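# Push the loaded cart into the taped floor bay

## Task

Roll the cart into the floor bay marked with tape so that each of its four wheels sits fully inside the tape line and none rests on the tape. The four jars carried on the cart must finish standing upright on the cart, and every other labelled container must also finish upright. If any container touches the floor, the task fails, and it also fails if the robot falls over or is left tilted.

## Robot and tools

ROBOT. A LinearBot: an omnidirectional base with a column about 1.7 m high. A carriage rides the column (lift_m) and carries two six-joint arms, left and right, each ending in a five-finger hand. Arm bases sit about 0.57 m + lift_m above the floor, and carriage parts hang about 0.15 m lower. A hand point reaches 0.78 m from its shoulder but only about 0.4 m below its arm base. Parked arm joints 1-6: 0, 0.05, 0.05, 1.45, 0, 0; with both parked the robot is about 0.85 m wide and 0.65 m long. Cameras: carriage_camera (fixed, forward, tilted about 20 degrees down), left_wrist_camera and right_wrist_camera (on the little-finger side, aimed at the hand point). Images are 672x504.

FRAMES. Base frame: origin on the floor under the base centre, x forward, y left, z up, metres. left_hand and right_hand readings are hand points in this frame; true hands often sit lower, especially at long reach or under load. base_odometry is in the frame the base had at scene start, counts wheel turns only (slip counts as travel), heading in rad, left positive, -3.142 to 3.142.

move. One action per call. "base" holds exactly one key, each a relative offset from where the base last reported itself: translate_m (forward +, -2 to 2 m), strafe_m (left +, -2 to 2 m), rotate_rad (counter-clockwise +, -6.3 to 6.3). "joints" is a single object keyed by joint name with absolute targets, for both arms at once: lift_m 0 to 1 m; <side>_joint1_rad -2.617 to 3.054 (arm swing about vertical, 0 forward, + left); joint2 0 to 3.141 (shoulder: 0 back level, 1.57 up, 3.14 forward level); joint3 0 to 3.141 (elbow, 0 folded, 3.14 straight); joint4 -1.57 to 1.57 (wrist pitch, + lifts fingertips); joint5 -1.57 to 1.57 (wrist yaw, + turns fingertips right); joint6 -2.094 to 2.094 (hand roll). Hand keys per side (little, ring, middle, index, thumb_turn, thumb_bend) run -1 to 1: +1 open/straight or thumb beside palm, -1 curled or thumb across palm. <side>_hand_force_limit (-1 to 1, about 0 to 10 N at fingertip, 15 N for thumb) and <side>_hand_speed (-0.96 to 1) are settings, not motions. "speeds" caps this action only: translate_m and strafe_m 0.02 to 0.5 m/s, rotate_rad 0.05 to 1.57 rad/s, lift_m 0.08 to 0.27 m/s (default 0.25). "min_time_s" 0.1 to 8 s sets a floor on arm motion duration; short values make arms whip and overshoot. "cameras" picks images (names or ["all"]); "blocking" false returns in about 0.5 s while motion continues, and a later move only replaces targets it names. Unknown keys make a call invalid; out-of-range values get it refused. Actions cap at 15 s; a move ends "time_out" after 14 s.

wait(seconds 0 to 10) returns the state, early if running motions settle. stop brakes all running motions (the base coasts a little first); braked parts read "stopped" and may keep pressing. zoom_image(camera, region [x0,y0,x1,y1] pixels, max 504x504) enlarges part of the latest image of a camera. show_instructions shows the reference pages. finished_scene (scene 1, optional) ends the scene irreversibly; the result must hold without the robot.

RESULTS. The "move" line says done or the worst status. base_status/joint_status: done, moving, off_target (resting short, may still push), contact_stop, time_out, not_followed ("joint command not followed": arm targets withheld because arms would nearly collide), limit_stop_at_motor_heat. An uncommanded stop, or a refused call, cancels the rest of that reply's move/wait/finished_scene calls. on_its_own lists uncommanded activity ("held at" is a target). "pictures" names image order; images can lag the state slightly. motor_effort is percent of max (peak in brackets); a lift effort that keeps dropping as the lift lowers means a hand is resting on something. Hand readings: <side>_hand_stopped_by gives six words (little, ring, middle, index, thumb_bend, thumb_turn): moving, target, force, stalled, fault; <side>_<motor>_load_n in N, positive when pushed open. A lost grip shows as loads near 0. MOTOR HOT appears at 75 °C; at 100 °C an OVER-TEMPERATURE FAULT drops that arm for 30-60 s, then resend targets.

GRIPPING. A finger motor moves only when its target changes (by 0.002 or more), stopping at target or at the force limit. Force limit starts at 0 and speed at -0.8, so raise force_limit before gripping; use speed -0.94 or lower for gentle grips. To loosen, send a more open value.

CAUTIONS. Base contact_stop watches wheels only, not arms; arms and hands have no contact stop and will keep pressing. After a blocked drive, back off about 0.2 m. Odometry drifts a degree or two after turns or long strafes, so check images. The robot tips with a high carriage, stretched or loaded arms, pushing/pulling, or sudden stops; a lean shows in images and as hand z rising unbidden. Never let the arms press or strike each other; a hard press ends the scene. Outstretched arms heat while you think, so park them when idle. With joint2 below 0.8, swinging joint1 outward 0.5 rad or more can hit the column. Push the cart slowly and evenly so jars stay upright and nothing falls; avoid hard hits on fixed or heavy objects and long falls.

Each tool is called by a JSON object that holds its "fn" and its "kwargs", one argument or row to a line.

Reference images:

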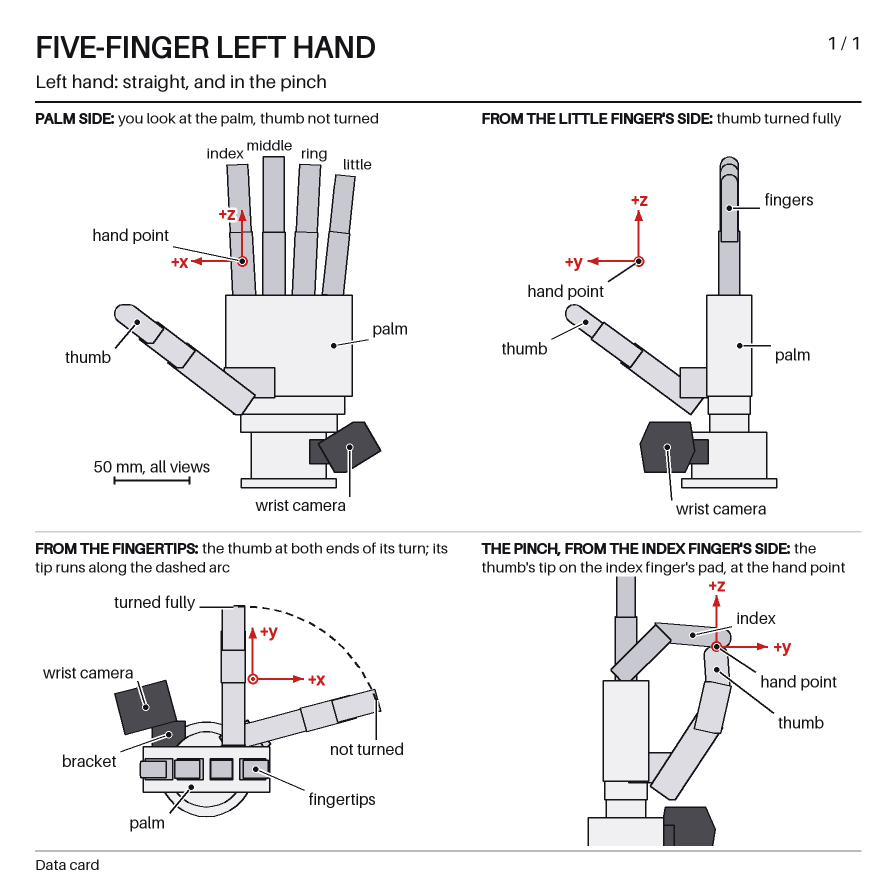

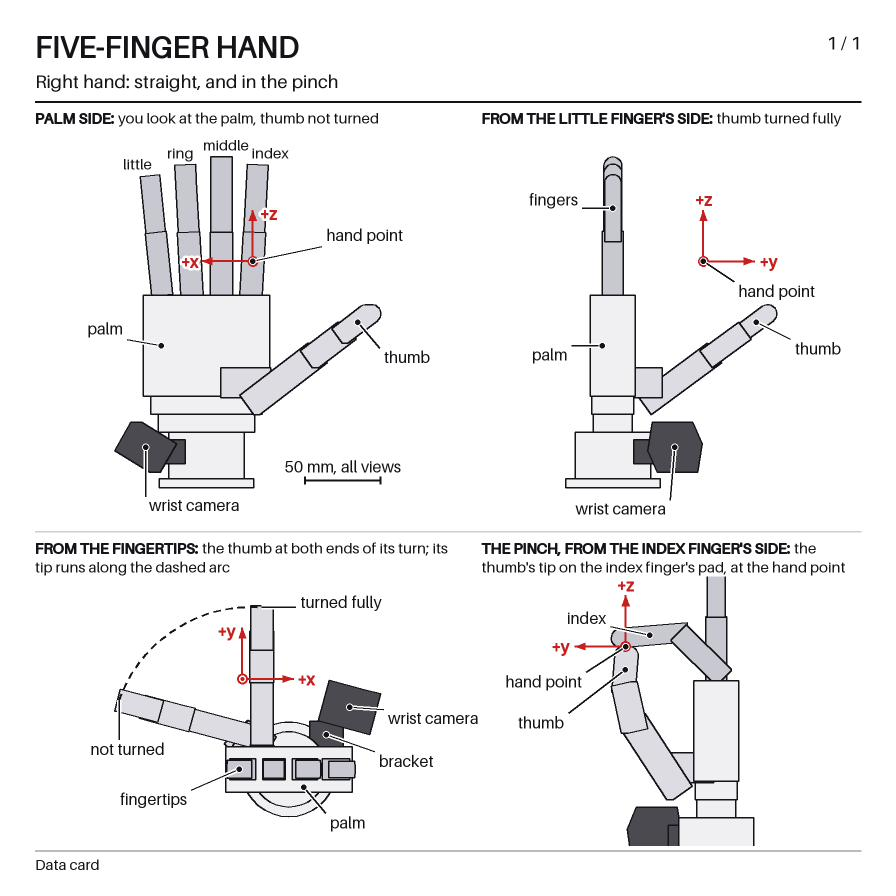

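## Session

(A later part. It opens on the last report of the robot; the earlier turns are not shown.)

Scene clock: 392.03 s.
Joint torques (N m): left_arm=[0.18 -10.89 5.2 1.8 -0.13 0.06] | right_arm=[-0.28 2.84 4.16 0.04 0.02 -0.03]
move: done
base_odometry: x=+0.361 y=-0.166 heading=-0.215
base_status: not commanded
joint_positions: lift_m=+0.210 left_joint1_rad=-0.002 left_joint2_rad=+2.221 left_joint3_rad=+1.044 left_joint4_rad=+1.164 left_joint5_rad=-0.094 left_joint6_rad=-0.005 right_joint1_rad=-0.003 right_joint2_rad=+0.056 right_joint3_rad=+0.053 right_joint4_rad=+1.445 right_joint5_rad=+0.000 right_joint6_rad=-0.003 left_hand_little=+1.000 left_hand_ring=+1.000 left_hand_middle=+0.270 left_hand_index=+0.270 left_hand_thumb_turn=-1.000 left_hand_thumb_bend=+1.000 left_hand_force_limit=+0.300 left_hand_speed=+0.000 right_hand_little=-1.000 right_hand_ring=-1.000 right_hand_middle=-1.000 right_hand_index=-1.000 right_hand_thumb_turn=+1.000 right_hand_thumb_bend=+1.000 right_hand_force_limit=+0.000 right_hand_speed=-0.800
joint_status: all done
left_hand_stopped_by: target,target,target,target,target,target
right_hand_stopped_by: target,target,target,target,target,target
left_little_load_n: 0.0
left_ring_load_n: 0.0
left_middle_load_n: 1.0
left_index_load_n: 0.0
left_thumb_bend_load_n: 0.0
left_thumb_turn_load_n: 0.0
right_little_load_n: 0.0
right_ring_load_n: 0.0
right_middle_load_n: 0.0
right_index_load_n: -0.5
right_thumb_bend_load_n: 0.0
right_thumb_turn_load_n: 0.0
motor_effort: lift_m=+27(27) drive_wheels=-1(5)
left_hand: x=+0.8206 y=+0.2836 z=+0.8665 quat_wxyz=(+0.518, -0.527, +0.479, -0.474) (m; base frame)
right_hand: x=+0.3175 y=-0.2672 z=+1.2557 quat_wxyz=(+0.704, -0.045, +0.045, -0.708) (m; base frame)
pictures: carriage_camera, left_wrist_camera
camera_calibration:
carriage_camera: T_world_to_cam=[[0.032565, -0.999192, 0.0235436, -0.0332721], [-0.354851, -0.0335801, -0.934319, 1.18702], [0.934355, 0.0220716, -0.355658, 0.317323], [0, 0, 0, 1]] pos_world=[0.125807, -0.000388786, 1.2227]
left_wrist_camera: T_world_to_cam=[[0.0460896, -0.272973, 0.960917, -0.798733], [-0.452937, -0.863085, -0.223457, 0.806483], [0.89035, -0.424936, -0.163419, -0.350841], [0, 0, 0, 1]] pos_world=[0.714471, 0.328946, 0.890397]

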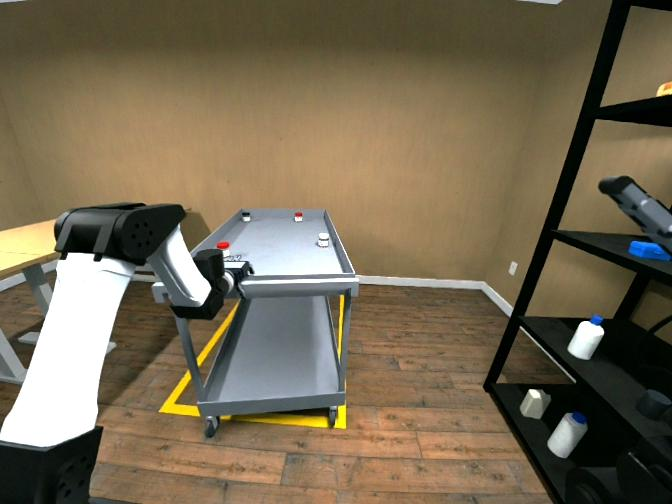

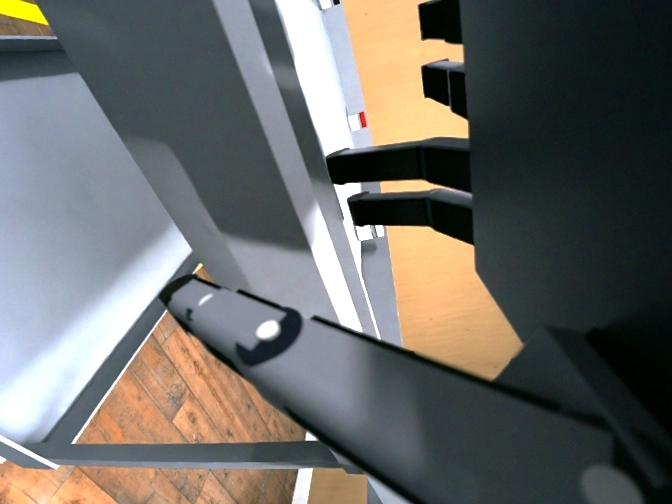

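{"fn": "move", "kwargs": {
  "joints": {"lift_m":0.235}
}}

{"fn": "move", "kwargs": {
  "base": {"translate_m": -0.02},
  "speeds": {"translate_m": 0.05}
}}

{"fn": "move", "kwargs": {
  "joints": {"lift_m":0.205},
  "speeds": {"lift_m":0.08},
  "cameras": ["carriage_camera", "left_wrist_camera"]
}}

{"fn": "zoom_image", "kwargs": {
  "camera": "carriage_camera",
  "region": [200, 240, 300, 315]
}}

{"fn": "zoom_image", "kwargs": {
  "camera": "left_wrist_camera",
  "region": [240, 60, 480, 300]
}}

Scene clock: 394.30 s.
Joint torques (N m): left_arm=[0.2 -10.91 4.89 1.98 -0.13 0.05] | right_arm=[-0.31 2.99 4.25 0.06 0.02 -0.03]
move: done
base_odometry: x=+0.361 y=-0.166 heading=-0.215
base_status: not commanded
joint_positions: lift_m=+0.235 left_joint1_rad=-0.002 left_joint2_rad=+2.221 left_joint3_rad=+1.048 left_joint4_rad=+1.146 left_joint5_rad=-0.094 left_joint6_rad=-0.005 right_joint1_rad=-0.003 right_joint2_rad=+0.056 right_joint3_rad=+0.053 right_joint4_rad=+1.445 right_joint5_rad=+0.000 right_joint6_rad=-0.003 left_hand_little=+1.000 left_hand_ring=+1.000 left_hand_middle=+0.270 left_hand_index=+0.270 left_hand_thumb_turn=-1.000 left_hand_thumb_bend=+1.000 left_hand_force_limit=+0.300 left_hand_speed=+0.000 right_hand_little=-1.000 right_hand_ring=-1.000 right_hand_middle=-1.000 right_hand_index=-1.000 right_hand_thumb_turn=+1.000 right_hand_thumb_bend=+1.000 right_hand_force_limit=+0.000 right_hand_speed=-0.800
joint_status: all done
left_hand_stopped_by: target,target,target,target,target,target
right_hand_stopped_by: target,target,target,target,target,target
left_little_load_n: 0.0
left_ring_load_n: 0.0
left_middle_load_n: 0.0
left_index_load_n: 0.0
left_thumb_bend_load_n: 0.0
left_thumb_turn_load_n: 0.0
right_little_load_n: 0.0
right_ring_load_n: 0.0
right_middle_load_n: 0.0
right_index_load_n: 0.0
right_thumb_bend_load_n: 0.0
right_thumb_turn_load_n: 0.0
motor_effort: lift_m=+30(37) drive_wheels=+3(6)
left_hand: x=+0.8203 y=+0.2836 z=+0.8878 quat_wxyz=(+0.515, -0.530, +0.482, -0.470) (m; base frame)
right_hand: x=+0.3175 y=-0.2672 z=+1.2805 quat_wxyz=(+0.704, -0.045, +0.045, -0.708) (m; base frame)
pictures: none

Scene clock: 395.20 s.
Joint torques (N m): left_arm=[0.18 -10.93 4.9 1.97 -0.13 0.06] | right_arm=[-0.31 2.82 4.12 0.04 0.02 -0.03]
move: done
base_odometry: x=+0.342 y=-0.162 heading=-0.215
base_status: done
joint_positions: lift_m=+0.235 left_joint1_rad=-0.002 left_joint2_rad=+2.221 left_joint3_rad=+1.048 left_joint4_rad=+1.146 left_joint5_rad=-0.094 left_joint6_rad=-0.005 right_joint1_rad=-0.003 right_joint2_rad=+0.056 right_joint3_rad=+0.053 right_joint4_rad=+1.447 right_joint5_rad=+0.000 right_joint6_rad=-0.003 left_hand_little=+1.000 left_hand_ring=+1.000 left_hand_middle=+0.270 left_hand_index=+0.270 left_hand_thumb_turn=-1.000 left_hand_thumb_bend=+1.000 left_hand_force_limit=+0.300 left_hand_speed=+0.000 right_hand_little=-1.000 right_hand_ring=-1.000 right_hand_middle=-1.000 right_hand_index=-1.000 right_hand_thumb_turn=+1.000 right_hand_thumb_bend=+1.000 right_hand_force_limit=+0.000 right_hand_speed=-0.800
joint_status: not commanded
left_hand_stopped_by: target,target,target,target,target,target
right_hand_stopped_by: target,target,target,target,target,target
left_little_load_n: 0.0
left_ring_load_n: 0.0
left_middle_load_n: 0.0
left_index_load_n: 0.0
left_thumb_bend_load_n: 0.0
left_thumb_turn_load_n: 0.0
right_little_load_n: 0.0
right_ring_load_n: 0.0
right_middle_load_n: 0.0
right_index_load_n: 0.0
right_thumb_bend_load_n: 0.5
right_thumb_turn_load_n: 0.0
motor_effort: lift_m=+29(30) drive_wheels=+4(12)
left_hand: x=+0.8203 y=+0.2836 z=+0.8878 quat_wxyz=(+0.515, -0.530, +0.482, -0.470) (m; base frame)
right_hand: x=+0.3171 y=-0.2672 z=+1.2806 quat_wxyz=(+0.704, -0.045, +0.045, -0.708) (m; base frame)
pictures: none

Scene clock: 395.97 s.
Joint torques (N m): left_arm=[0.18 -10.88 4.9 2.06 -0.14 0.05] | right_arm=[-0.28 2.8 4.1 0.03 0.02 -0.03]
move: done
base_odometry: x=+0.342 y=-0.162 heading=-0.215
base_status: not commanded
joint_positions: lift_m=+0.205 left_joint1_rad=-0.002 left_joint2_rad=+2.221 left_joint3_rad=+1.048 left_joint4_rad=+1.138 left_joint5_rad=-0.094 left_joint6_rad=-0.005 right_joint1_rad=-0.003 right_joint2_rad=+0.056 right_joint3_rad=+0.053 right_joint4_rad=+1.447 right_joint5_rad=+0.000 right_joint6_rad=-0.003 left_hand_little=+1.000 left_hand_ring=+1.000 left_hand_middle=+0.270 left_hand_index=+0.270 left_hand_thumb_turn=-1.000 left_hand_thumb_bend=+1.000 left_hand_force_limit=+0.300 left_hand_speed=+0.000 right_hand_little=-1.000 right_hand_ring=-1.000 right_hand_middle=-1.000 right_hand_index=-1.000 right_hand_thumb_turn=+1.000 right_hand_thumb_bend=+1.000 right_hand_force_limit=+0.000 right_hand_speed=-0.800
joint_status: all done
left_hand_stopped_by: target,target,target,target,target,target
right_hand_stopped_by: target,target,target,target,target,target
left_little_load_n: 0.0
left_ring_load_n: 0.0
left_middle_load_n: 0.0
left_index_load_n: 0.0
left_thumb_bend_load_n: 0.0
left_thumb_turn_load_n: 0.0
right_little_load_n: 0.0
right_ring_load_n: 0.0
right_middle_load_n: 0.0
right_index_load_n: 0.0
right_thumb_bend_load_n: 0.0
right_thumb_turn_load_n: 0.0
motor_effort: lift_m=+27(28) drive_wheels=+3(5)
left_hand: x=+0.8198 y=+0.2836 z=+0.8560 quat_wxyz=(+0.513, -0.532, +0.484, -0.468) (m; base frame)
right_hand: x=+0.3171 y=-0.2672 z=+1.2508 quat_wxyz=(+0.704, -0.045, +0.045, -0.708) (m; base frame)
pictures: carriage_camera, left_wrist_camera
camera_calibration:
carriage_camera: T_world_to_cam=[[0.032565, -0.999192, 0.0235436, -0.0331544], [-0.354851, -0.0335801, -0.934319, 1.18235], [0.934355, 0.0220716, -0.355658, 0.315545], [0, 0, 0, 1]] pos_world=[0.125807, -0.000388786, 1.2177]
left_wrist_camera: T_world_to_cam=[[0.0673771, -0.273056, 0.959636, -0.804918], [-0.457736, -0.863087, -0.213446, 0.799169], [0.886531, -0.424878, -0.18314, -0.331905], [0, 0, 0, 1]] pos_world=[0.714286, 0.328945, 0.882222]

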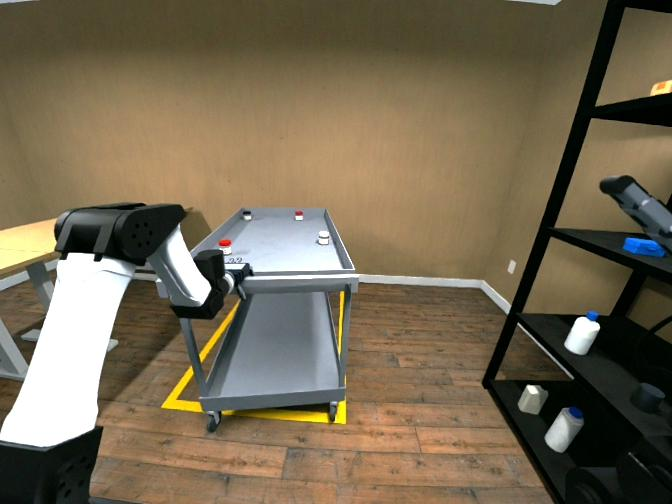

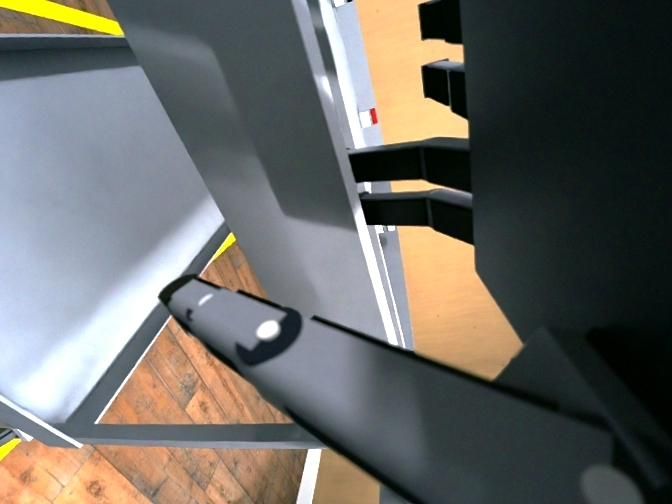

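Scaled by 5.040 from the camera's 672x504 image, which has a finer 960x720 frame.

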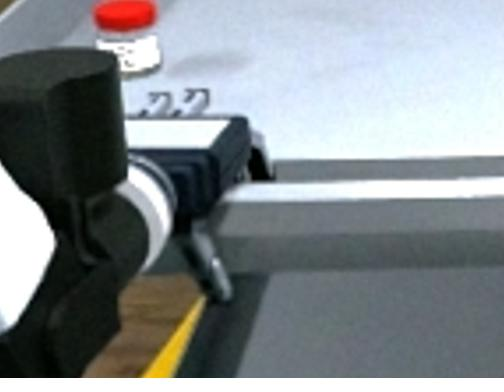

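Scaled by 2.100 from the camera's 672x504 image, which has a finer 960x720 frame.

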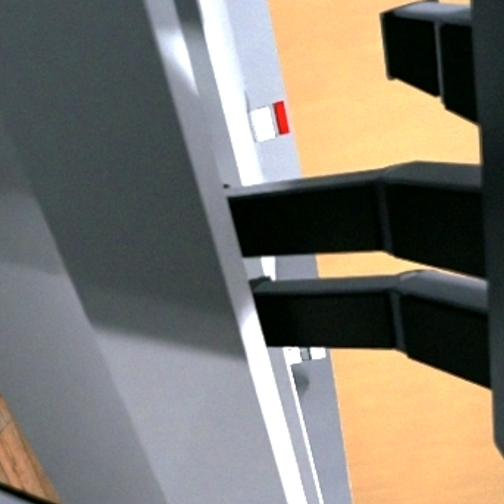

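{"fn": "move", "kwargs": {
  "joints": {"lift_m":0.172},
  "speeds": {"lift_m":0.08}
}}

{"fn": "move", "kwargs": {
  "joints": {"left_hand_speed":-0.8,"left_hand_thumb_bend":-0.95,"left_hand_index":-0.7,"left_hand_middle":-0.7},
  "cameras": ["carriage_camera", "left_wrist_camera"]
}}

{"fn": "zoom_image", "kwargs": {
  "camera": "carriage_camera",
  "region": [120, 190, 420, 450]
}}

Scene clock: 397.80 s.
Joint torques (N m): left_arm=[0.18 -10.93 4.62 1.78 -0.11 0.05] | right_arm=[-0.32 2.78 4.11 0.03 0.02 -0.04]
move: done
base_odometry: x=+0.342 y=-0.162 heading=-0.215
base_status: not commanded
joint_positions: lift_m=+0.172 left_joint1_rad=-0.002 left_joint2_rad=+2.221 left_joint3_rad=+1.051 left_joint4_rad=+1.165 left_joint5_rad=-0.097 left_joint6_rad=-0.005 right_joint1_rad=-0.003 right_joint2_rad=+0.056 right_joint3_rad=+0.053 right_joint4_rad=+1.447 right_joint5_rad=+0.000 right_joint6_rad=-0.003 left_hand_little=+1.000 left_hand_ring=+1.000 left_hand_middle=+0.270 left_hand_index=+0.270 left_hand_thumb_turn=-1.000 left_hand_thumb_bend=+1.000 left_hand_force_limit=+0.300 left_hand_speed=+0.000 right_hand_little=-1.000 right_hand_ring=-1.000 right_hand_middle=-1.000 right_hand_index=-1.000 right_hand_thumb_turn=+1.000 right_hand_thumb_bend=+1.000 right_hand_force_limit=+0.000 right_hand_speed=-0.800
joint_status: all done
left_hand_stopped_by: target,target,target,target,target,target
right_hand_stopped_by: target,target,target,target,target,target
left_little_load_n: 0.0
left_ring_load_n: 0.0
left_middle_load_n: 0.0
left_index_load_n: 1.0
left_thumb_bend_load_n: 0.0
left_thumb_turn_load_n: 0.0
right_little_load_n: 0.0
right_ring_load_n: 0.0
right_middle_load_n: 0.0
right_index_load_n: 0.0
right_thumb_bend_load_n: 0.0
right_thumb_turn_load_n: 0.0
motor_effort: lift_m=+27(27) drive_wheels=-2(5)
left_hand: x=+0.8226 y=+0.2840 z=+0.8317 quat_wxyz=(+0.521, -0.526, +0.476, -0.476) (m; base frame)
right_hand: x=+0.3171 y=-0.2672 z=+1.2179 quat_wxyz=(+0.704, -0.045, +0.045, -0.708) (m; base frame)
pictures: none

Scene clock: 404.87 s.
Joint torques (N m): left_arm=[0.18 -10.95 4.22 2.04 -0.02 0.03] | right_arm=[-0.31 2.81 4.12 0.03 0.02 -0.03]
move: off_target
base_odometry: x=+0.342 y=-0.162 heading=-0.215
base_status: not commanded
joint_positions: lift_m=+0.172 left_joint1_rad=-0.002 left_joint2_rad=+2.221 left_joint3_rad=+1.057 left_joint4_rad=+1.139 left_joint5_rad=-0.106 left_joint6_rad=-0.003 right_joint1_rad=-0.003 right_joint2_rad=+0.056 right_joint3_rad=+0.053 right_joint4_rad=+1.447 right_joint5_rad=+0.000 right_joint6_rad=-0.003 left_hand_little=+1.000 left_hand_ring=+1.000 left_hand_middle=-0.696 left_hand_index=-0.700 left_hand_thumb_turn=-1.000 left_hand_thumb_bend=+0.476 left_hand_force_limit=+0.300 left_hand_speed=-0.800 right_hand_little=-1.000 right_hand_ring=-1.000 right_hand_middle=-1.000 right_hand_index=-1.000 right_hand_thumb_turn=+1.000 right_hand_thumb_bend=+1.000 right_hand_force_limit=+0.000 right_hand_speed=-0.800
joint_status: left_hand_thumb_bend off_target (ended at +0.476, target -0.950); the others done
left_hand_stopped_by: target,target,force,target,force,target
right_hand_stopped_by: target,target,target,target,target,target
left_little_load_n: 0.0
left_ring_load_n: 0.0
left_middle_load_n: 8.0
left_index_load_n: 0.0
left_thumb_bend_load_n: 10.0
left_thumb_turn_load_n: 1.5
right_little_load_n: 0.0
right_ring_load_n: 0.0
right_middle_load_n: 0.0
right_index_load_n: 0.0
right_thumb_bend_load_n: 0.0
right_thumb_turn_load_n: 0.0
motor_effort: lift_m=+27(27) drive_wheels=-3(5)
left_hand: x=+0.8224 y=+0.2860 z=+0.8270 quat_wxyz=(+0.519, -0.532, +0.479, -0.467) (m; base frame)
right_hand: x=+0.3171 y=-0.2672 z=+1.2179 quat_wxyz=(+0.704, -0.045, +0.045, -0.708) (m; base frame)
pictures: carriage_camera, left_wrist_camera
camera_calibration:
carriage_camera: T_world_to_cam=[[0.032565, -0.999192, 0.0235436, -0.0323775], [-0.354851, -0.0335801, -0.934319, 1.15152], [0.934355, 0.0220716, -0.355658, 0.303808], [0, 0, 0, 1]] pos_world=[0.125807, -0.000388786, 1.1847]
left_wrist_camera: T_world_to_cam=[[0.061325, -0.274792, 0.959546, -0.771024], [-0.445492, -0.867821, -0.220053, 0.79304], [0.893183, -0.413975, -0.175637, -0.353228], [0, 0, 0, 1]] pos_world=[0.716073, 0.330118, 0.852303]

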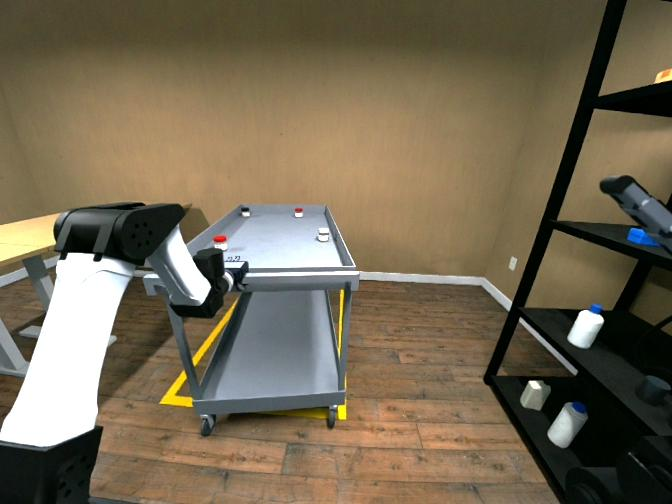

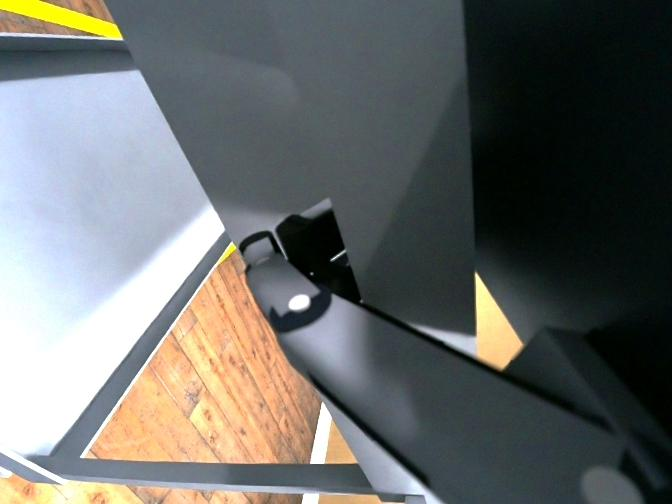

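Scaled by 1.680 from the camera's 672x504 image, which has a finer 960x720 frame.

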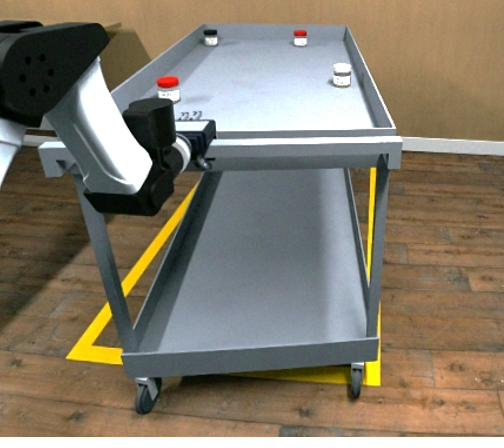

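{"fn": "move", "kwargs": {
  "joints": {"left_hand_speed":-0.3,"left_hand_thumb_bend":1,"left_hand_index":0.2,"left_hand_middle":0.2}
}}

{"fn": "move", "kwargs": {
  "base": {"translate_m": -0.018},
  "joints": {"lift_m":0.178},
  "speeds": {"translate_m": 0.04},
  "cameras": ["left_wrist_camera"]
}}

{"fn": "move", "kwargs": {
  "joints": {"left_hand_speed":-0.8,"left_hand_index":-0.5,"left_hand_middle":-0.5},
  "cameras": ["left_wrist_camera"]
}}

Scene clock: 407.50 s.
Joint torques (N m): left_arm=[0.17 -10.95 4.34 1.88 -0.07 0.11] | right_arm=[-0.31 2.89 4.14 0.02 0.02 -0.03]
move: done
base_odometry: x=+0.342 y=-0.162 heading=-0.215
base_status: not commanded
joint_positions: lift_m=+0.172 left_joint1_rad=-0.002 left_joint2_rad=+2.221 left_joint3_rad=+1.055 left_joint4_rad=+1.158 left_joint5_rad=-0.102 left_joint6_rad=-0.011 right_joint1_rad=-0.003 right_joint2_rad=+0.056 right_joint3_rad=+0.053 right_joint4_rad=+1.448 right_joint5_rad=+0.000 right_joint6_rad=-0.003 left_hand_little=+1.000 left_hand_ring=+1.000 left_hand_middle=+0.200 left_hand_index=+0.200 left_hand_thumb_turn=-1.000 left_hand_thumb_bend=+1.000 left_hand_force_limit=+0.300 left_hand_speed=-0.300 right_hand_little=-1.000 right_hand_ring=-1.000 right_hand_middle=-1.000 right_hand_index=-1.000 right_hand_thumb_turn=+1.000 right_hand_thumb_bend=+1.000 right_hand_force_limit=+0.000 right_hand_speed=-0.800
joint_status: all done
left_hand_stopped_by: target,target,target,target,target,target
right_hand_stopped_by: target,target,target,target,target,target
left_little_load_n: 0.0
left_ring_load_n: 0.0
left_middle_load_n: 0.0
left_index_load_n: 1.0
left_thumb_bend_load_n: 0.0
left_thumb_turn_load_n: 0.0
right_little_load_n: 0.0
right_ring_load_n: 0.0
right_middle_load_n: 0.0
right_index_load_n: 0.0
right_thumb_bend_load_n: 0.0
right_thumb_turn_load_n: 0.0
motor_effort: lift_m=+27(27) drive_wheels=-1(6)
left_hand: x=+0.8233 y=+0.2847 z=+0.8317 quat_wxyz=(+0.520, -0.529, +0.474, -0.475) (m; base frame)
right_hand: x=+0.3169 y=-0.2672 z=+1.2179 quat_wxyz=(+0.704, -0.044, +0.044, -0.708) (m; base frame)
pictures: none

Scene clock: 408.47 s.
Joint torques (N m): left_arm=[0.18 -10.95 3.97 1.92 -0.05 0.08] | right_arm=[-0.29 2.7 4.25 -0.02 0.02 -0.04]
move: done
base_odometry: x=+0.324 y=-0.158 heading=-0.215
base_status: done
joint_positions: lift_m=+0.178 left_joint1_rad=-0.002 left_joint2_rad=+2.221 left_joint3_rad=+1.061 left_joint4_rad=+1.153 left_joint5_rad=-0.103 left_joint6_rad=-0.008 right_joint1_rad=-0.003 right_joint2_rad=+0.056 right_joint3_rad=+0.053 right_joint4_rad=+1.448 right_joint5_rad=+0.000 right_joint6_rad=-0.003 left_hand_little=+1.000 left_hand_ring=+1.000 left_hand_middle=+0.200 left_hand_index=+0.200 left_hand_thumb_turn=-1.000 left_hand_thumb_bend=+1.000 left_hand_force_limit=+0.300 left_hand_speed=-0.300 right_hand_little=-1.000 right_hand_ring=-1.000 right_hand_middle=-1.000 right_hand_index=-1.000 right_hand_thumb_turn=+1.000 right_hand_thumb_bend=+1.000 right_hand_force_limit=+0.000 right_hand_speed=-0.800
joint_status: all done
left_hand_stopped_by: target,target,target,target,target,target
right_hand_stopped_by: target,target,target,target,target,target
left_little_load_n: 0.0
left_ring_load_n: 0.0
left_middle_load_n: 0.0
left_index_load_n: 0.0
left_thumb_bend_load_n: 0.0
left_thumb_turn_load_n: 0.0
right_little_load_n: 0.0
right_ring_load_n: 0.0
right_middle_load_n: 0.0
right_index_load_n: 0.0
right_thumb_bend_load_n: 0.0
right_thumb_turn_load_n: 0.0
motor_effort: lift_m=+30(35) drive_wheels=+5(15)
left_hand: x=+0.8244 y=+0.2852 z=+0.8383 quat_wxyz=(+0.521, -0.528, +0.474, -0.474) (m; base frame)
right_hand: x=+0.3171 y=-0.2672 z=+1.2234 quat_wxyz=(+0.704, -0.045, +0.045, -0.708) (m; base frame)
pictures: left_wrist_camera
camera_calibration:
left_wrist_camera: T_world_to_cam=[[0.0428785, -0.27006, 0.961888, -0.770316], [-0.443648, -0.867791, -0.223865, 0.797295], [0.895175, -0.417141, -0.157021, -0.369671], [0, 0, 0, 1]] pos_world=[0.717669, 0.329648, 0.861398]

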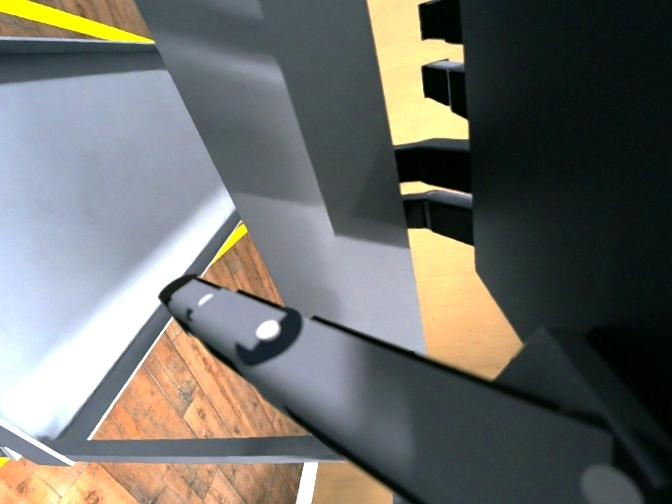

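Scene clock: 410.20 s.
Joint torques (N m): left_arm=[0.2 -10.95 3.93 1.93 0 0.03] | right_arm=[-0.29 2.81 4.16 0.02 0.02 -0.03]
move: done
base_odometry: x=+0.324 y=-0.158 heading=-0.215
base_status: not commanded
joint_positions: lift_m=+0.178 left_joint1_rad=-0.002 left_joint2_rad=+2.221 left_joint3_rad=+1.061 left_joint4_rad=+1.151 left_joint5_rad=-0.109 left_joint6_rad=-0.003 right_joint1_rad=-0.003 right_joint2_rad=+0.056 right_joint3_rad=+0.053 right_joint4_rad=+1.448 right_joint5_rad=+0.000 right_joint6_rad=-0.003 left_hand_little=+1.000 left_hand_ring=+1.000 left_hand_middle=-0.500 left_hand_index=-0.500 left_hand_thumb_turn=-1.000 left_hand_thumb_bend=+1.000 left_hand_force_limit=+0.300 left_hand_speed=-0.800 right_hand_little=-1.000 right_hand_ring=-1.000 right_hand_middle=-1.000 right_hand_index=-1.000 right_hand_thumb_turn=+1.000 right_hand_thumb_bend=+1.000 right_hand_force_limit=+0.000 right_hand_speed=-0.800
joint_status: all done
left_hand_stopped_by: target,target,target,target,target,target
right_hand_stopped_by: target,target,target,target,target,target
left_little_load_n: 0.0
left_ring_load_n: 0.0
left_middle_load_n: -0.5
left_index_load_n: 0.0
left_thumb_bend_load_n: 0.0
left_thumb_turn_load_n: 0.0
right_little_load_n: 0.0
right_ring_load_n: 0.0
right_middle_load_n: 0.0
right_index_load_n: 0.0
right_thumb_bend_load_n: 0.0
right_thumb_turn_load_n: 0.0
motor_effort: lift_m=+30(30) drive_wheels=-8(8)
left_hand: x=+0.8242 y=+0.2866 z=+0.8374 quat_wxyz=(+0.523, -0.529, +0.474, -0.471) (m; base frame)
right_hand: x=+0.3171 y=-0.2672 z=+1.2234 quat_wxyz=(+0.704, -0.045, +0.045, -0.708) (m; base frame)
pictures: left_wrist_camera
camera_calibration:
left_wrist_camera: T_world_to_cam=[[0.0474488, -0.274646, 0.960374, -0.770285], [-0.439447, -0.869153, -0.226847, 0.797689], [0.897014, -0.41127, -0.161932, -0.368234], [0, 0, 0, 1]] pos_world=[0.717403, 0.330315, 0.861085]

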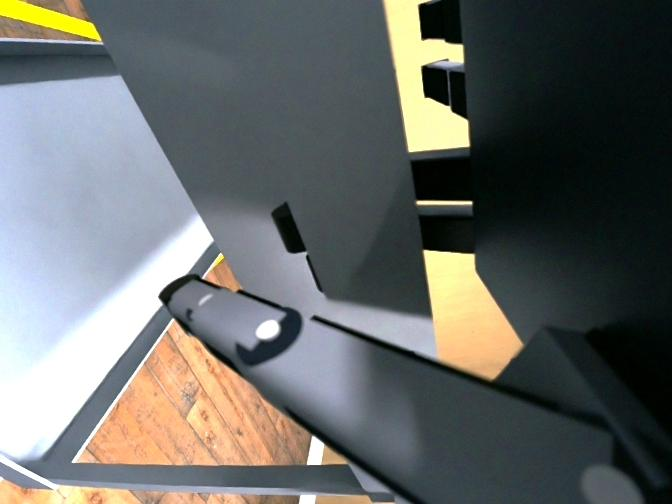

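{"fn": "move", "kwargs": {
  "joints": {"left_hand_speed":-0.7,"left_hand_index":-0.1,"left_hand_middle":-0.1,"left_hand_thumb_bend":-0.95}
}}

{"fn": "move", "kwargs": {
  "joints": {"left_hand_speed":-0.8,"left_hand_index":-0.7,"left_hand_middle":-0.7},
  "cameras": ["left_wrist_camera"]
}}

Scene clock: 416.80 s.
Joint torques (N m): left_arm=[0.17 -10.97 4.3 2.49 -0.03 0.04] | right_arm=[-0.29 2.81 4.19 0.02 0.02 -0.03]
move: off_target
base_odometry: x=+0.324 y=-0.158 heading=-0.215
base_status: not commanded
joint_positions: lift_m=+0.178 left_joint1_rad=-0.002 left_joint2_rad=+2.221 left_joint3_rad=+1.055 left_joint4_rad=+1.095 left_joint5_rad=-0.105 left_joint6_rad=-0.003 right_joint1_rad=-0.003 right_joint2_rad=+0.056 right_joint3_rad=+0.053 right_joint4_rad=+1.448 right_joint5_rad=+0.000 right_joint6_rad=-0.003 left_hand_little=+1.000 left_hand_ring=+1.000 left_hand_middle=-0.100 left_hand_index=-0.100 left_hand_thumb_turn=-1.000 left_hand_thumb_bend=-0.359 left_hand_force_limit=+0.300 left_hand_speed=-0.700 right_hand_little=-1.000 right_hand_ring=-1.000 right_hand_middle=-1.000 right_hand_index=-1.000 right_hand_thumb_turn=+1.000 right_hand_thumb_bend=+1.000 right_hand_force_limit=+0.000 right_hand_speed=-0.800
joint_status: left_hand_thumb_bend off_target (ended at -0.359, target -0.950); the others done
left_hand_stopped_by: target,target,target,target,force,target
right_hand_stopped_by: target,target,target,target,target,target
left_little_load_n: 0.0
left_ring_load_n: 0.0
left_middle_load_n: 0.0
left_index_load_n: 0.0
left_thumb_bend_load_n: 12.0
left_thumb_turn_load_n: 1.0
right_little_load_n: 0.0
right_ring_load_n: 0.0
right_middle_load_n: 0.0
right_index_load_n: 0.0
right_thumb_bend_load_n: 0.0
right_thumb_turn_load_n: 0.0
motor_effort: lift_m=+30(30) drive_wheels=+5(8)
left_hand: x=+0.8188 y=+0.2858 z=+0.8204 quat_wxyz=(+0.507, -0.542, +0.491, -0.455) (m; base frame)
right_hand: x=+0.3171 y=-0.2672 z=+1.2234 quat_wxyz=(+0.704, -0.045, +0.045, -0.708) (m; base frame)
pictures: none

Scene clock: 418.13 s.
Joint torques (N m): left_arm=[0.2 -10.93 4.3 2.49 -0.03 0.03] | right_arm=[-0.28 2.81 4.16 0.02 0.02 -0.03]
move: off_target
base_odometry: x=+0.324 y=-0.158 heading=-0.215
base_status: not commanded
joint_positions: lift_m=+0.178 left_joint1_rad=-0.002 left_joint2_rad=+2.221 left_joint3_rad=+1.055 left_joint4_rad=+1.095 left_joint5_rad=-0.104 left_joint6_rad=-0.004 right_joint1_rad=-0.003 right_joint2_rad=+0.056 right_joint3_rad=+0.053 right_joint4_rad=+1.448 right_joint5_rad=+0.000 right_joint6_rad=-0.003 left_hand_little=+1.000 left_hand_ring=+1.000 left_hand_middle=-0.243 left_hand_index=-0.299 left_hand_thumb_turn=-1.000 left_hand_thumb_bend=-0.359 left_hand_force_limit=+0.300 left_hand_speed=-0.800 right_hand_little=-1.000 right_hand_ring=-1.000 right_hand_middle=-1.000 right_hand_index=-1.000 right_hand_thumb_turn=+1.000 right_hand_thumb_bend=+1.000 right_hand_force_limit=+0.000 right_hand_speed=-0.800
joint_status: left_hand_middle off_target (ended at -0.243, target -0.700); left_hand_index off_target (ended at -0.299, target -0.700); the others done
left_hand_stopped_by: target,target,force,force,force,target
right_hand_stopped_by: target,target,target,target,target,target
left_little_load_n: 0.0
left_ring_load_n: 0.0
left_middle_load_n: 6.5
left_index_load_n: 7.0
left_thumb_bend_load_n: 12.5
left_thumb_turn_load_n: -1.0
right_little_load_n: 0.0
right_ring_load_n: 0.0
right_middle_load_n: 0.0
right_index_load_n: 0.0
right_thumb_bend_load_n: 0.0
right_thumb_turn_load_n: 0.0
motor_effort: lift_m=+30(30) drive_wheels=+6(9)
left_hand: x=+0.8188 y=+0.2856 z=+0.8204 quat_wxyz=(+0.507, -0.542, +0.491, -0.456) (m; base frame)
right_hand: x=+0.3171 y=-0.2672 z=+1.2234 quat_wxyz=(+0.704, -0.045, +0.045, -0.708) (m; base frame)
pictures: left_wrist_camera
camera_calibration:
left_wrist_camera: T_world_to_cam=[[0.104206, -0.274176, 0.956017, -0.796972], [-0.456578, -0.867159, -0.198925, 0.781181], [0.883559, -0.415768, -0.215546, -0.310205], [0, 0, 0, 1]] pos_world=[0.713804, 0.329924, 0.850452]

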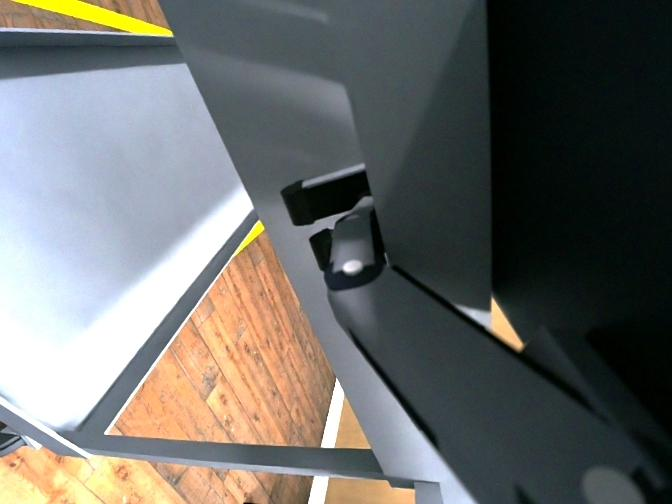

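{"fn": "move", "kwargs": {
  "base": {"strafe_m": 0.1},
  "speeds": {"strafe_m": 0.05},
  "cameras": ["carriage_camera", "left_wrist_camera"]
}}

{"fn": "zoom_image", "kwargs": {
  "camera": "carriage_camera",
  "region": [120, 190, 420, 450]
}}

Scene clock: 421.93 s.
Joint torques (N m): left_arm=[0.96 -10.95 4.52 2.48 -0.39 0.05] | right_arm=[-0.31 2.82 4.19 0.01 0.02 -0.03]
move: done
base_odometry: x=+0.346 y=-0.060 heading=-0.215
base_status: done
joint_positions: lift_m=+0.178 left_joint1_rad=-0.011 left_joint2_rad=+2.221 left_joint3_rad=+1.053 left_joint4_rad=+1.095 left_joint5_rad=-0.070 left_joint6_rad=-0.004 right_joint1_rad=-0.003 right_joint2_rad=+0.056 right_joint3_rad=+0.053 right_joint4_rad=+1.448 right_joint5_rad=+0.000 right_joint6_rad=-0.003 left_hand_little=+1.000 left_hand_ring=+1.000 left_hand_middle=-0.243 left_hand_index=-0.299 left_hand_thumb_turn=-1.000 left_hand_thumb_bend=-0.359 left_hand_force_limit=+0.300 left_hand_speed=-0.800 right_hand_little=-1.000 right_hand_ring=-1.000 right_hand_middle=-1.000 right_hand_index=-1.000 right_hand_thumb_turn=+1.000 right_hand_thumb_bend=+1.000 right_hand_force_limit=+0.000 right_hand_speed=-0.800
joint_status: not commanded
left_hand_stopped_by: target,target,force,force,force,target
right_hand_stopped_by: target,target,target,target,target,target
left_little_load_n: 0.0
left_ring_load_n: 0.0
left_middle_load_n: 6.5
left_index_load_n: 6.5
left_thumb_bend_load_n: 11.0
left_thumb_turn_load_n: -1.5
right_little_load_n: 0.0
right_ring_load_n: 0.0
right_middle_load_n: 0.0
right_index_load_n: 0.0
right_thumb_bend_load_n: 0.0
right_thumb_turn_load_n: 0.0
motor_effort: lift_m=+30(30) drive_wheels=-4(13)
left_hand: x=+0.8174 y=+0.2740 z=+0.8193 quat_wxyz=(+0.496, -0.533, +0.503, -0.466) (m; base frame)
right_hand: x=+0.3171 y=-0.2672 z=+1.2234 quat_wxyz=(+0.704, -0.045, +0.045, -0.708) (m; base frame)
pictures: carriage_camera, left_wrist_camera
camera_calibration:
carriage_camera: T_world_to_cam=[[0.032565, -0.999192, 0.0235436, -0.032514], [-0.354851, -0.0335801, -0.934319, 1.15694], [0.934355, 0.0220716, -0.355658, 0.305871], [0, 0, 0, 1]] pos_world=[0.125807, -0.000388786, 1.1905]
left_wrist_camera: T_world_to_cam=[[0.0951248, -0.276094, 0.956412, -0.791407], [-0.493378, -0.847539, -0.195593, 0.792161], [0.864598, -0.453266, -0.21684, -0.287264], [0, 0, 0, 1]] pos_world=[0.714485, 0.322678, 0.849562]

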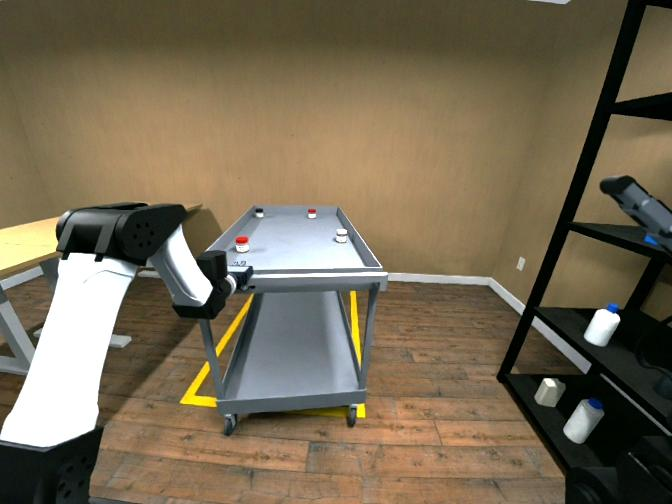

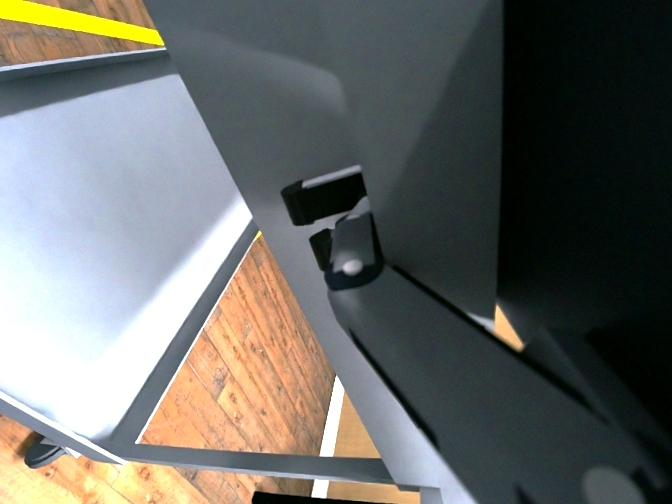

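Scaled by 1.680 from the camera's 672x504 image, which has a finer 960x720 frame.

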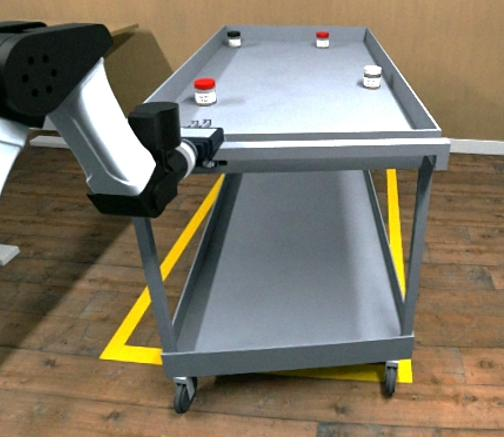

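{"fn": "move", "kwargs": {
  "joints": {"left_hand_thumb_bend":-0.2}
}}

{"fn": "move", "kwargs": {
  "base": {"strafe_m": 0.15},
  "speeds": {"strafe_m": 0.06},
  "cameras": ["carriage_camera", "left_wrist_camera"]
}}

{"fn": "zoom_image", "kwargs": {
  "camera": "carriage_camera",
  "region": [180, 190, 480, 450]
}}

Scene clock: 426.83 s.
Joint torques (N m): left_arm=[0.94 -10.93 4.52 2.49 -0.35 0.04] | right_arm=[-0.29 2.81 4.15 0.02 0.02 -0.03]
move: off_target
base_odometry: x=+0.346 y=-0.060 heading=-0.215
base_status: not commanded
joint_positions: lift_m=+0.178 left_joint1_rad=-0.011 left_joint2_rad=+2.221 left_joint3_rad=+1.053 left_joint4_rad=+1.096 left_joint5_rad=-0.074 left_joint6_rad=-0.004 right_joint1_rad=-0.003 right_joint2_rad=+0.056 right_joint3_rad=+0.053 right_joint4_rad=+1.448 right_joint5_rad=+0.000 right_joint6_rad=-0.003 left_hand_little=+1.000 left_hand_ring=+1.000 left_hand_middle=-0.243 left_hand_index=-0.299 left_hand_thumb_turn=-1.000 left_hand_thumb_bend=-0.279 left_hand_force_limit=+0.300 left_hand_speed=-0.800 right_hand_little=-1.000 right_hand_ring=-1.000 right_hand_middle=-1.000 right_hand_index=-1.000 right_hand_thumb_turn=+1.000 right_hand_thumb_bend=+1.000 right_hand_force_limit=+0.000 right_hand_speed=-0.800
joint_status: left_hand_thumb_bend off_target (ended at -0.279, target -0.200)
left_hand_stopped_by: target,target,force,force,stalled,target
right_hand_stopped_by: target,target,target,target,target,target
left_little_load_n: 0.0
left_ring_load_n: 0.0
left_middle_load_n: 6.5
left_index_load_n: 4.5
left_thumb_bend_load_n: -16.0
left_thumb_turn_load_n: -4.0
right_little_load_n: 0.0
right_ring_load_n: 0.0
right_middle_load_n: 0.0
right_index_load_n: 0.0
right_thumb_bend_load_n: 0.0
right_thumb_turn_load_n: 0.0
motor_effort: lift_m=+30(30) drive_wheels=-4(8)
left_hand: x=+0.8175 y=+0.2746 z=+0.8194 quat_wxyz=(+0.497, -0.534, +0.502, -0.466) (m; base frame)
right_hand: x=+0.3171 y=-0.2672 z=+1.2234 quat_wxyz=(+0.704, -0.045, +0.045, -0.708) (m; base frame)
pictures: none

Scene clock: 429.87 s.
Joint torques (N m): left_arm=[1.02 -10.93 4.52 2.47 -0.62 0.04] | right_arm=[-0.29 2.81 4.15 0.02 0.02 -0.03]
move: done
base_odometry: x=+0.378 y=+0.086 heading=-0.215
base_status: done
joint_positions: lift_m=+0.178 left_joint1_rad=-0.011 left_joint2_rad=+2.221 left_joint3_rad=+1.053 left_joint4_rad=+1.097 left_joint5_rad=-0.047 left_joint6_rad=-0.004 right_joint1_rad=-0.003 right_joint2_rad=+0.056 right_joint3_rad=+0.053 right_joint4_rad=+1.448 right_joint5_rad=+0.000 right_joint6_rad=-0.003 left_hand_little=+1.000 left_hand_ring=+1.000 left_hand_middle=-0.243 left_hand_index=-0.299 left_hand_thumb_turn=-1.000 left_hand_thumb_bend=-0.279 left_hand_force_limit=+0.300 left_hand_speed=-0.800 right_hand_little=-1.000 right_hand_ring=-1.000 right_hand_middle=-1.000 right_hand_index=-1.000 right_hand_thumb_turn=+1.000 right_hand_thumb_bend=+1.000 right_hand_force_limit=+0.000 right_hand_speed=-0.800
joint_status: not commanded
left_hand_stopped_by: target,target,force,force,stalled,target
right_hand_stopped_by: target,target,target,target,target,target
left_little_load_n: 0.0
left_ring_load_n: 0.0
left_middle_load_n: 6.5
left_index_load_n: 4.5
left_thumb_bend_load_n: -16.0
left_thumb_turn_load_n: -3.5
right_little_load_n: 0.0
right_ring_load_n: 0.0
right_middle_load_n: 0.0
right_index_load_n: 0.0
right_thumb_bend_load_n: 0.5
right_thumb_turn_load_n: 0.0
motor_effort: lift_m=+30(31) drive_wheels=+4(13)
left_hand: x=+0.8170 y=+0.2689 z=+0.8198 quat_wxyz=(+0.490, -0.527, +0.508, -0.473) (m; base frame)
right_hand: x=+0.3171 y=-0.2673 z=+1.2234 quat_wxyz=(+0.704, -0.045, +0.045, -0.708) (m; base frame)
pictures: carriage_camera, left_wrist_camera
camera_calibration:
carriage_camera: T_world_to_cam=[[0.032565, -0.999192, 0.0235436, -0.032514], [-0.354851, -0.0335801, -0.934319, 1.15694], [0.934355, 0.0220716, -0.355658, 0.305871], [0, 0, 0, 1]] pos_world=[0.125807, -0.000388786, 1.1905]
left_wrist_camera: T_world_to_cam=[[0.0865966, -0.276666, 0.957057, -0.786711], [-0.51349, -0.835622, -0.1951, 0.800633], [0.853715, -0.474544, -0.214427, -0.276387], [0, 0, 0, 1]] pos_world=[0.715199, 0.320212, 0.849865]

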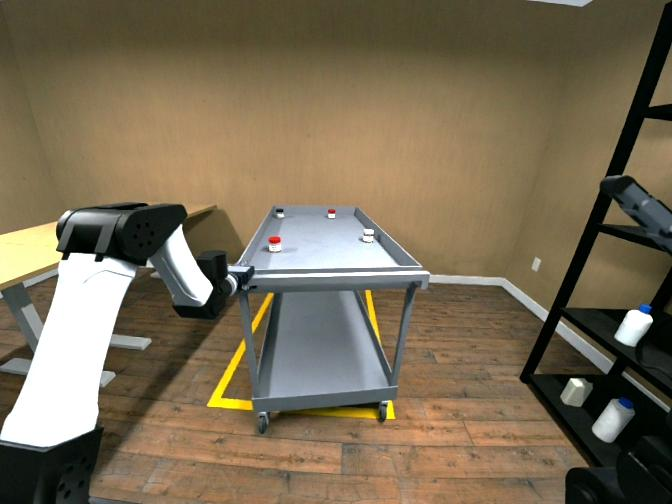

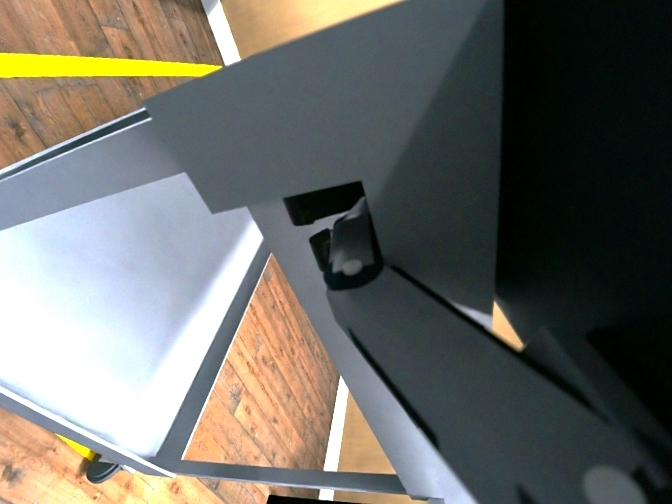

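Scaled by 1.680 from the camera's 672x504 image, which has a finer 960x720 frame.

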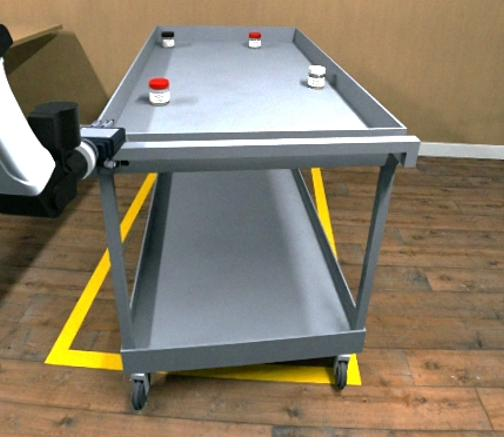

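{"fn": "move", "kwargs": {
  "base": {"strafe_m": 0.1},
  "speeds": {"strafe_m": 0.05},
  "cameras": ["carriage_camera", "left_wrist_camera"]
}}

{"fn": "zoom_image", "kwargs": {
  "camera": "carriage_camera",
  "region": [180, 190, 480, 450]
}}

Scene clock: 433.37 s.
Joint torques (N m): left_arm=[1.99 -10.93 4.55 2.45 -0.72 0.03] | right_arm=[-0.32 2.81 4.18 0.03 0 -0.03]
move: done
base_odometry: x=+0.400 y=+0.184 heading=-0.215
base_status: done
joint_positions: lift_m=+0.178 left_joint1_rad=-0.022 left_joint2_rad=+2.221 left_joint3_rad=+1.053 left_joint4_rad=+1.098 left_joint5_rad=-0.034 left_joint6_rad=-0.003 right_joint1_rad=-0.002 right_joint2_rad=+0.056 right_joint3_rad=+0.053 right_joint4_rad=+1.448 right_joint5_rad=+0.001 right_joint6_rad=-0.003 left_hand_little=+1.000 left_hand_ring=+1.000 left_hand_middle=-0.243 left_hand_index=-0.299 left_hand_thumb_turn=-1.000 left_hand_thumb_bend=-0.279 left_hand_force_limit=+0.300 left_hand_speed=-0.800 right_hand_little=-1.000 right_hand_ring=-1.000 right_hand_middle=-1.000 right_hand_index=-1.000 right_hand_thumb_turn=+1.000 right_hand_thumb_bend=+1.000 right_hand_force_limit=+0.000 right_hand_speed=-0.800
joint_status: not commanded
left_hand_stopped_by: target,target,force,force,stalled,target
right_hand_stopped_by: target,target,target,target,target,target
left_little_load_n: 0.0
left_ring_load_n: 0.0
left_middle_load_n: 7.0
left_index_load_n: 4.0
left_thumb_bend_load_n: -15.0
left_thumb_turn_load_n: -4.5
right_little_load_n: 0.0
right_ring_load_n: 0.0
right_middle_load_n: 0.0
right_index_load_n: 0.0
right_thumb_bend_load_n: 0.0
right_thumb_turn_load_n: 0.0
motor_effort: lift_m=+30(30) drive_wheels=-2(15)
left_hand: x=+0.8164 y=+0.2598 z=+0.8201 quat_wxyz=(+0.484, -0.521, +0.514, -0.479) (m; base frame)
right_hand: x=+0.3171 y=-0.2673 z=+1.2234 quat_wxyz=(+0.704, -0.044, +0.045, -0.708) (m; base frame)
pictures: carriage_camera, left_wrist_camera
camera_calibration:
carriage_camera: T_world_to_cam=[[0.032565, -0.999192, 0.0235436, -0.032514], [-0.354851, -0.0335801, -0.934319, 1.15694], [0.934355, 0.0220716, -0.355658, 0.305871], [0, 0, 0, 1]] pos_world=[0.125807, -0.000388786, 1.1905]
left_wrist_camera: T_world_to_cam=[[0.0792236, -0.278121, 0.957273, -0.783157], [-0.5333, -0.82314, -0.195015, 0.805594], [0.842208, -0.495065, -0.213534, -0.26615], [0, 0, 0, 1]] pos_world=[0.715822, 0.313543, 0.849966]

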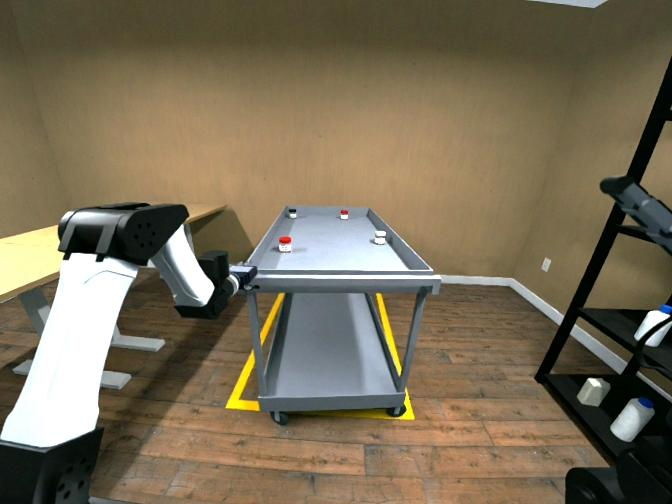

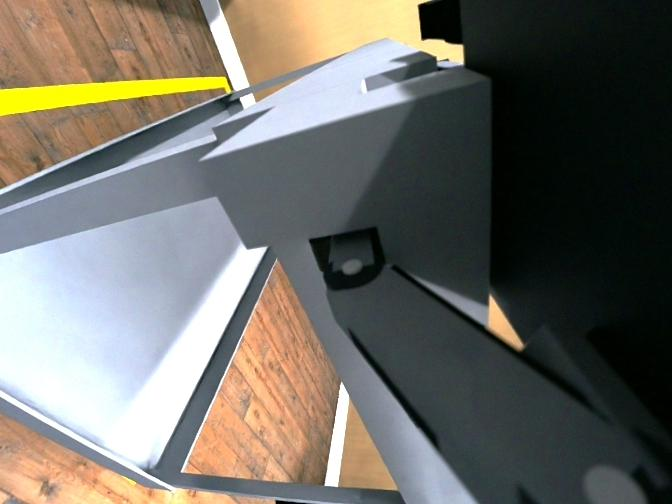

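Scaled by 1.680 from the camera's 672x504 image, which has a finer 960x720 frame.

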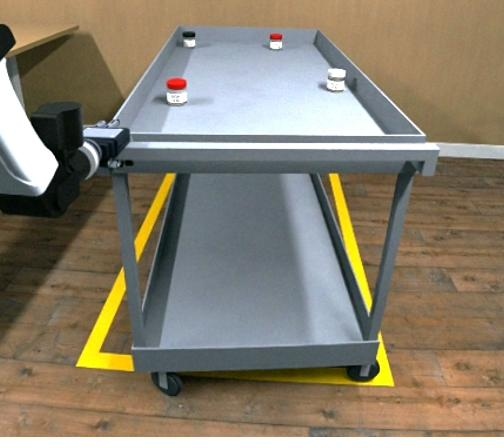

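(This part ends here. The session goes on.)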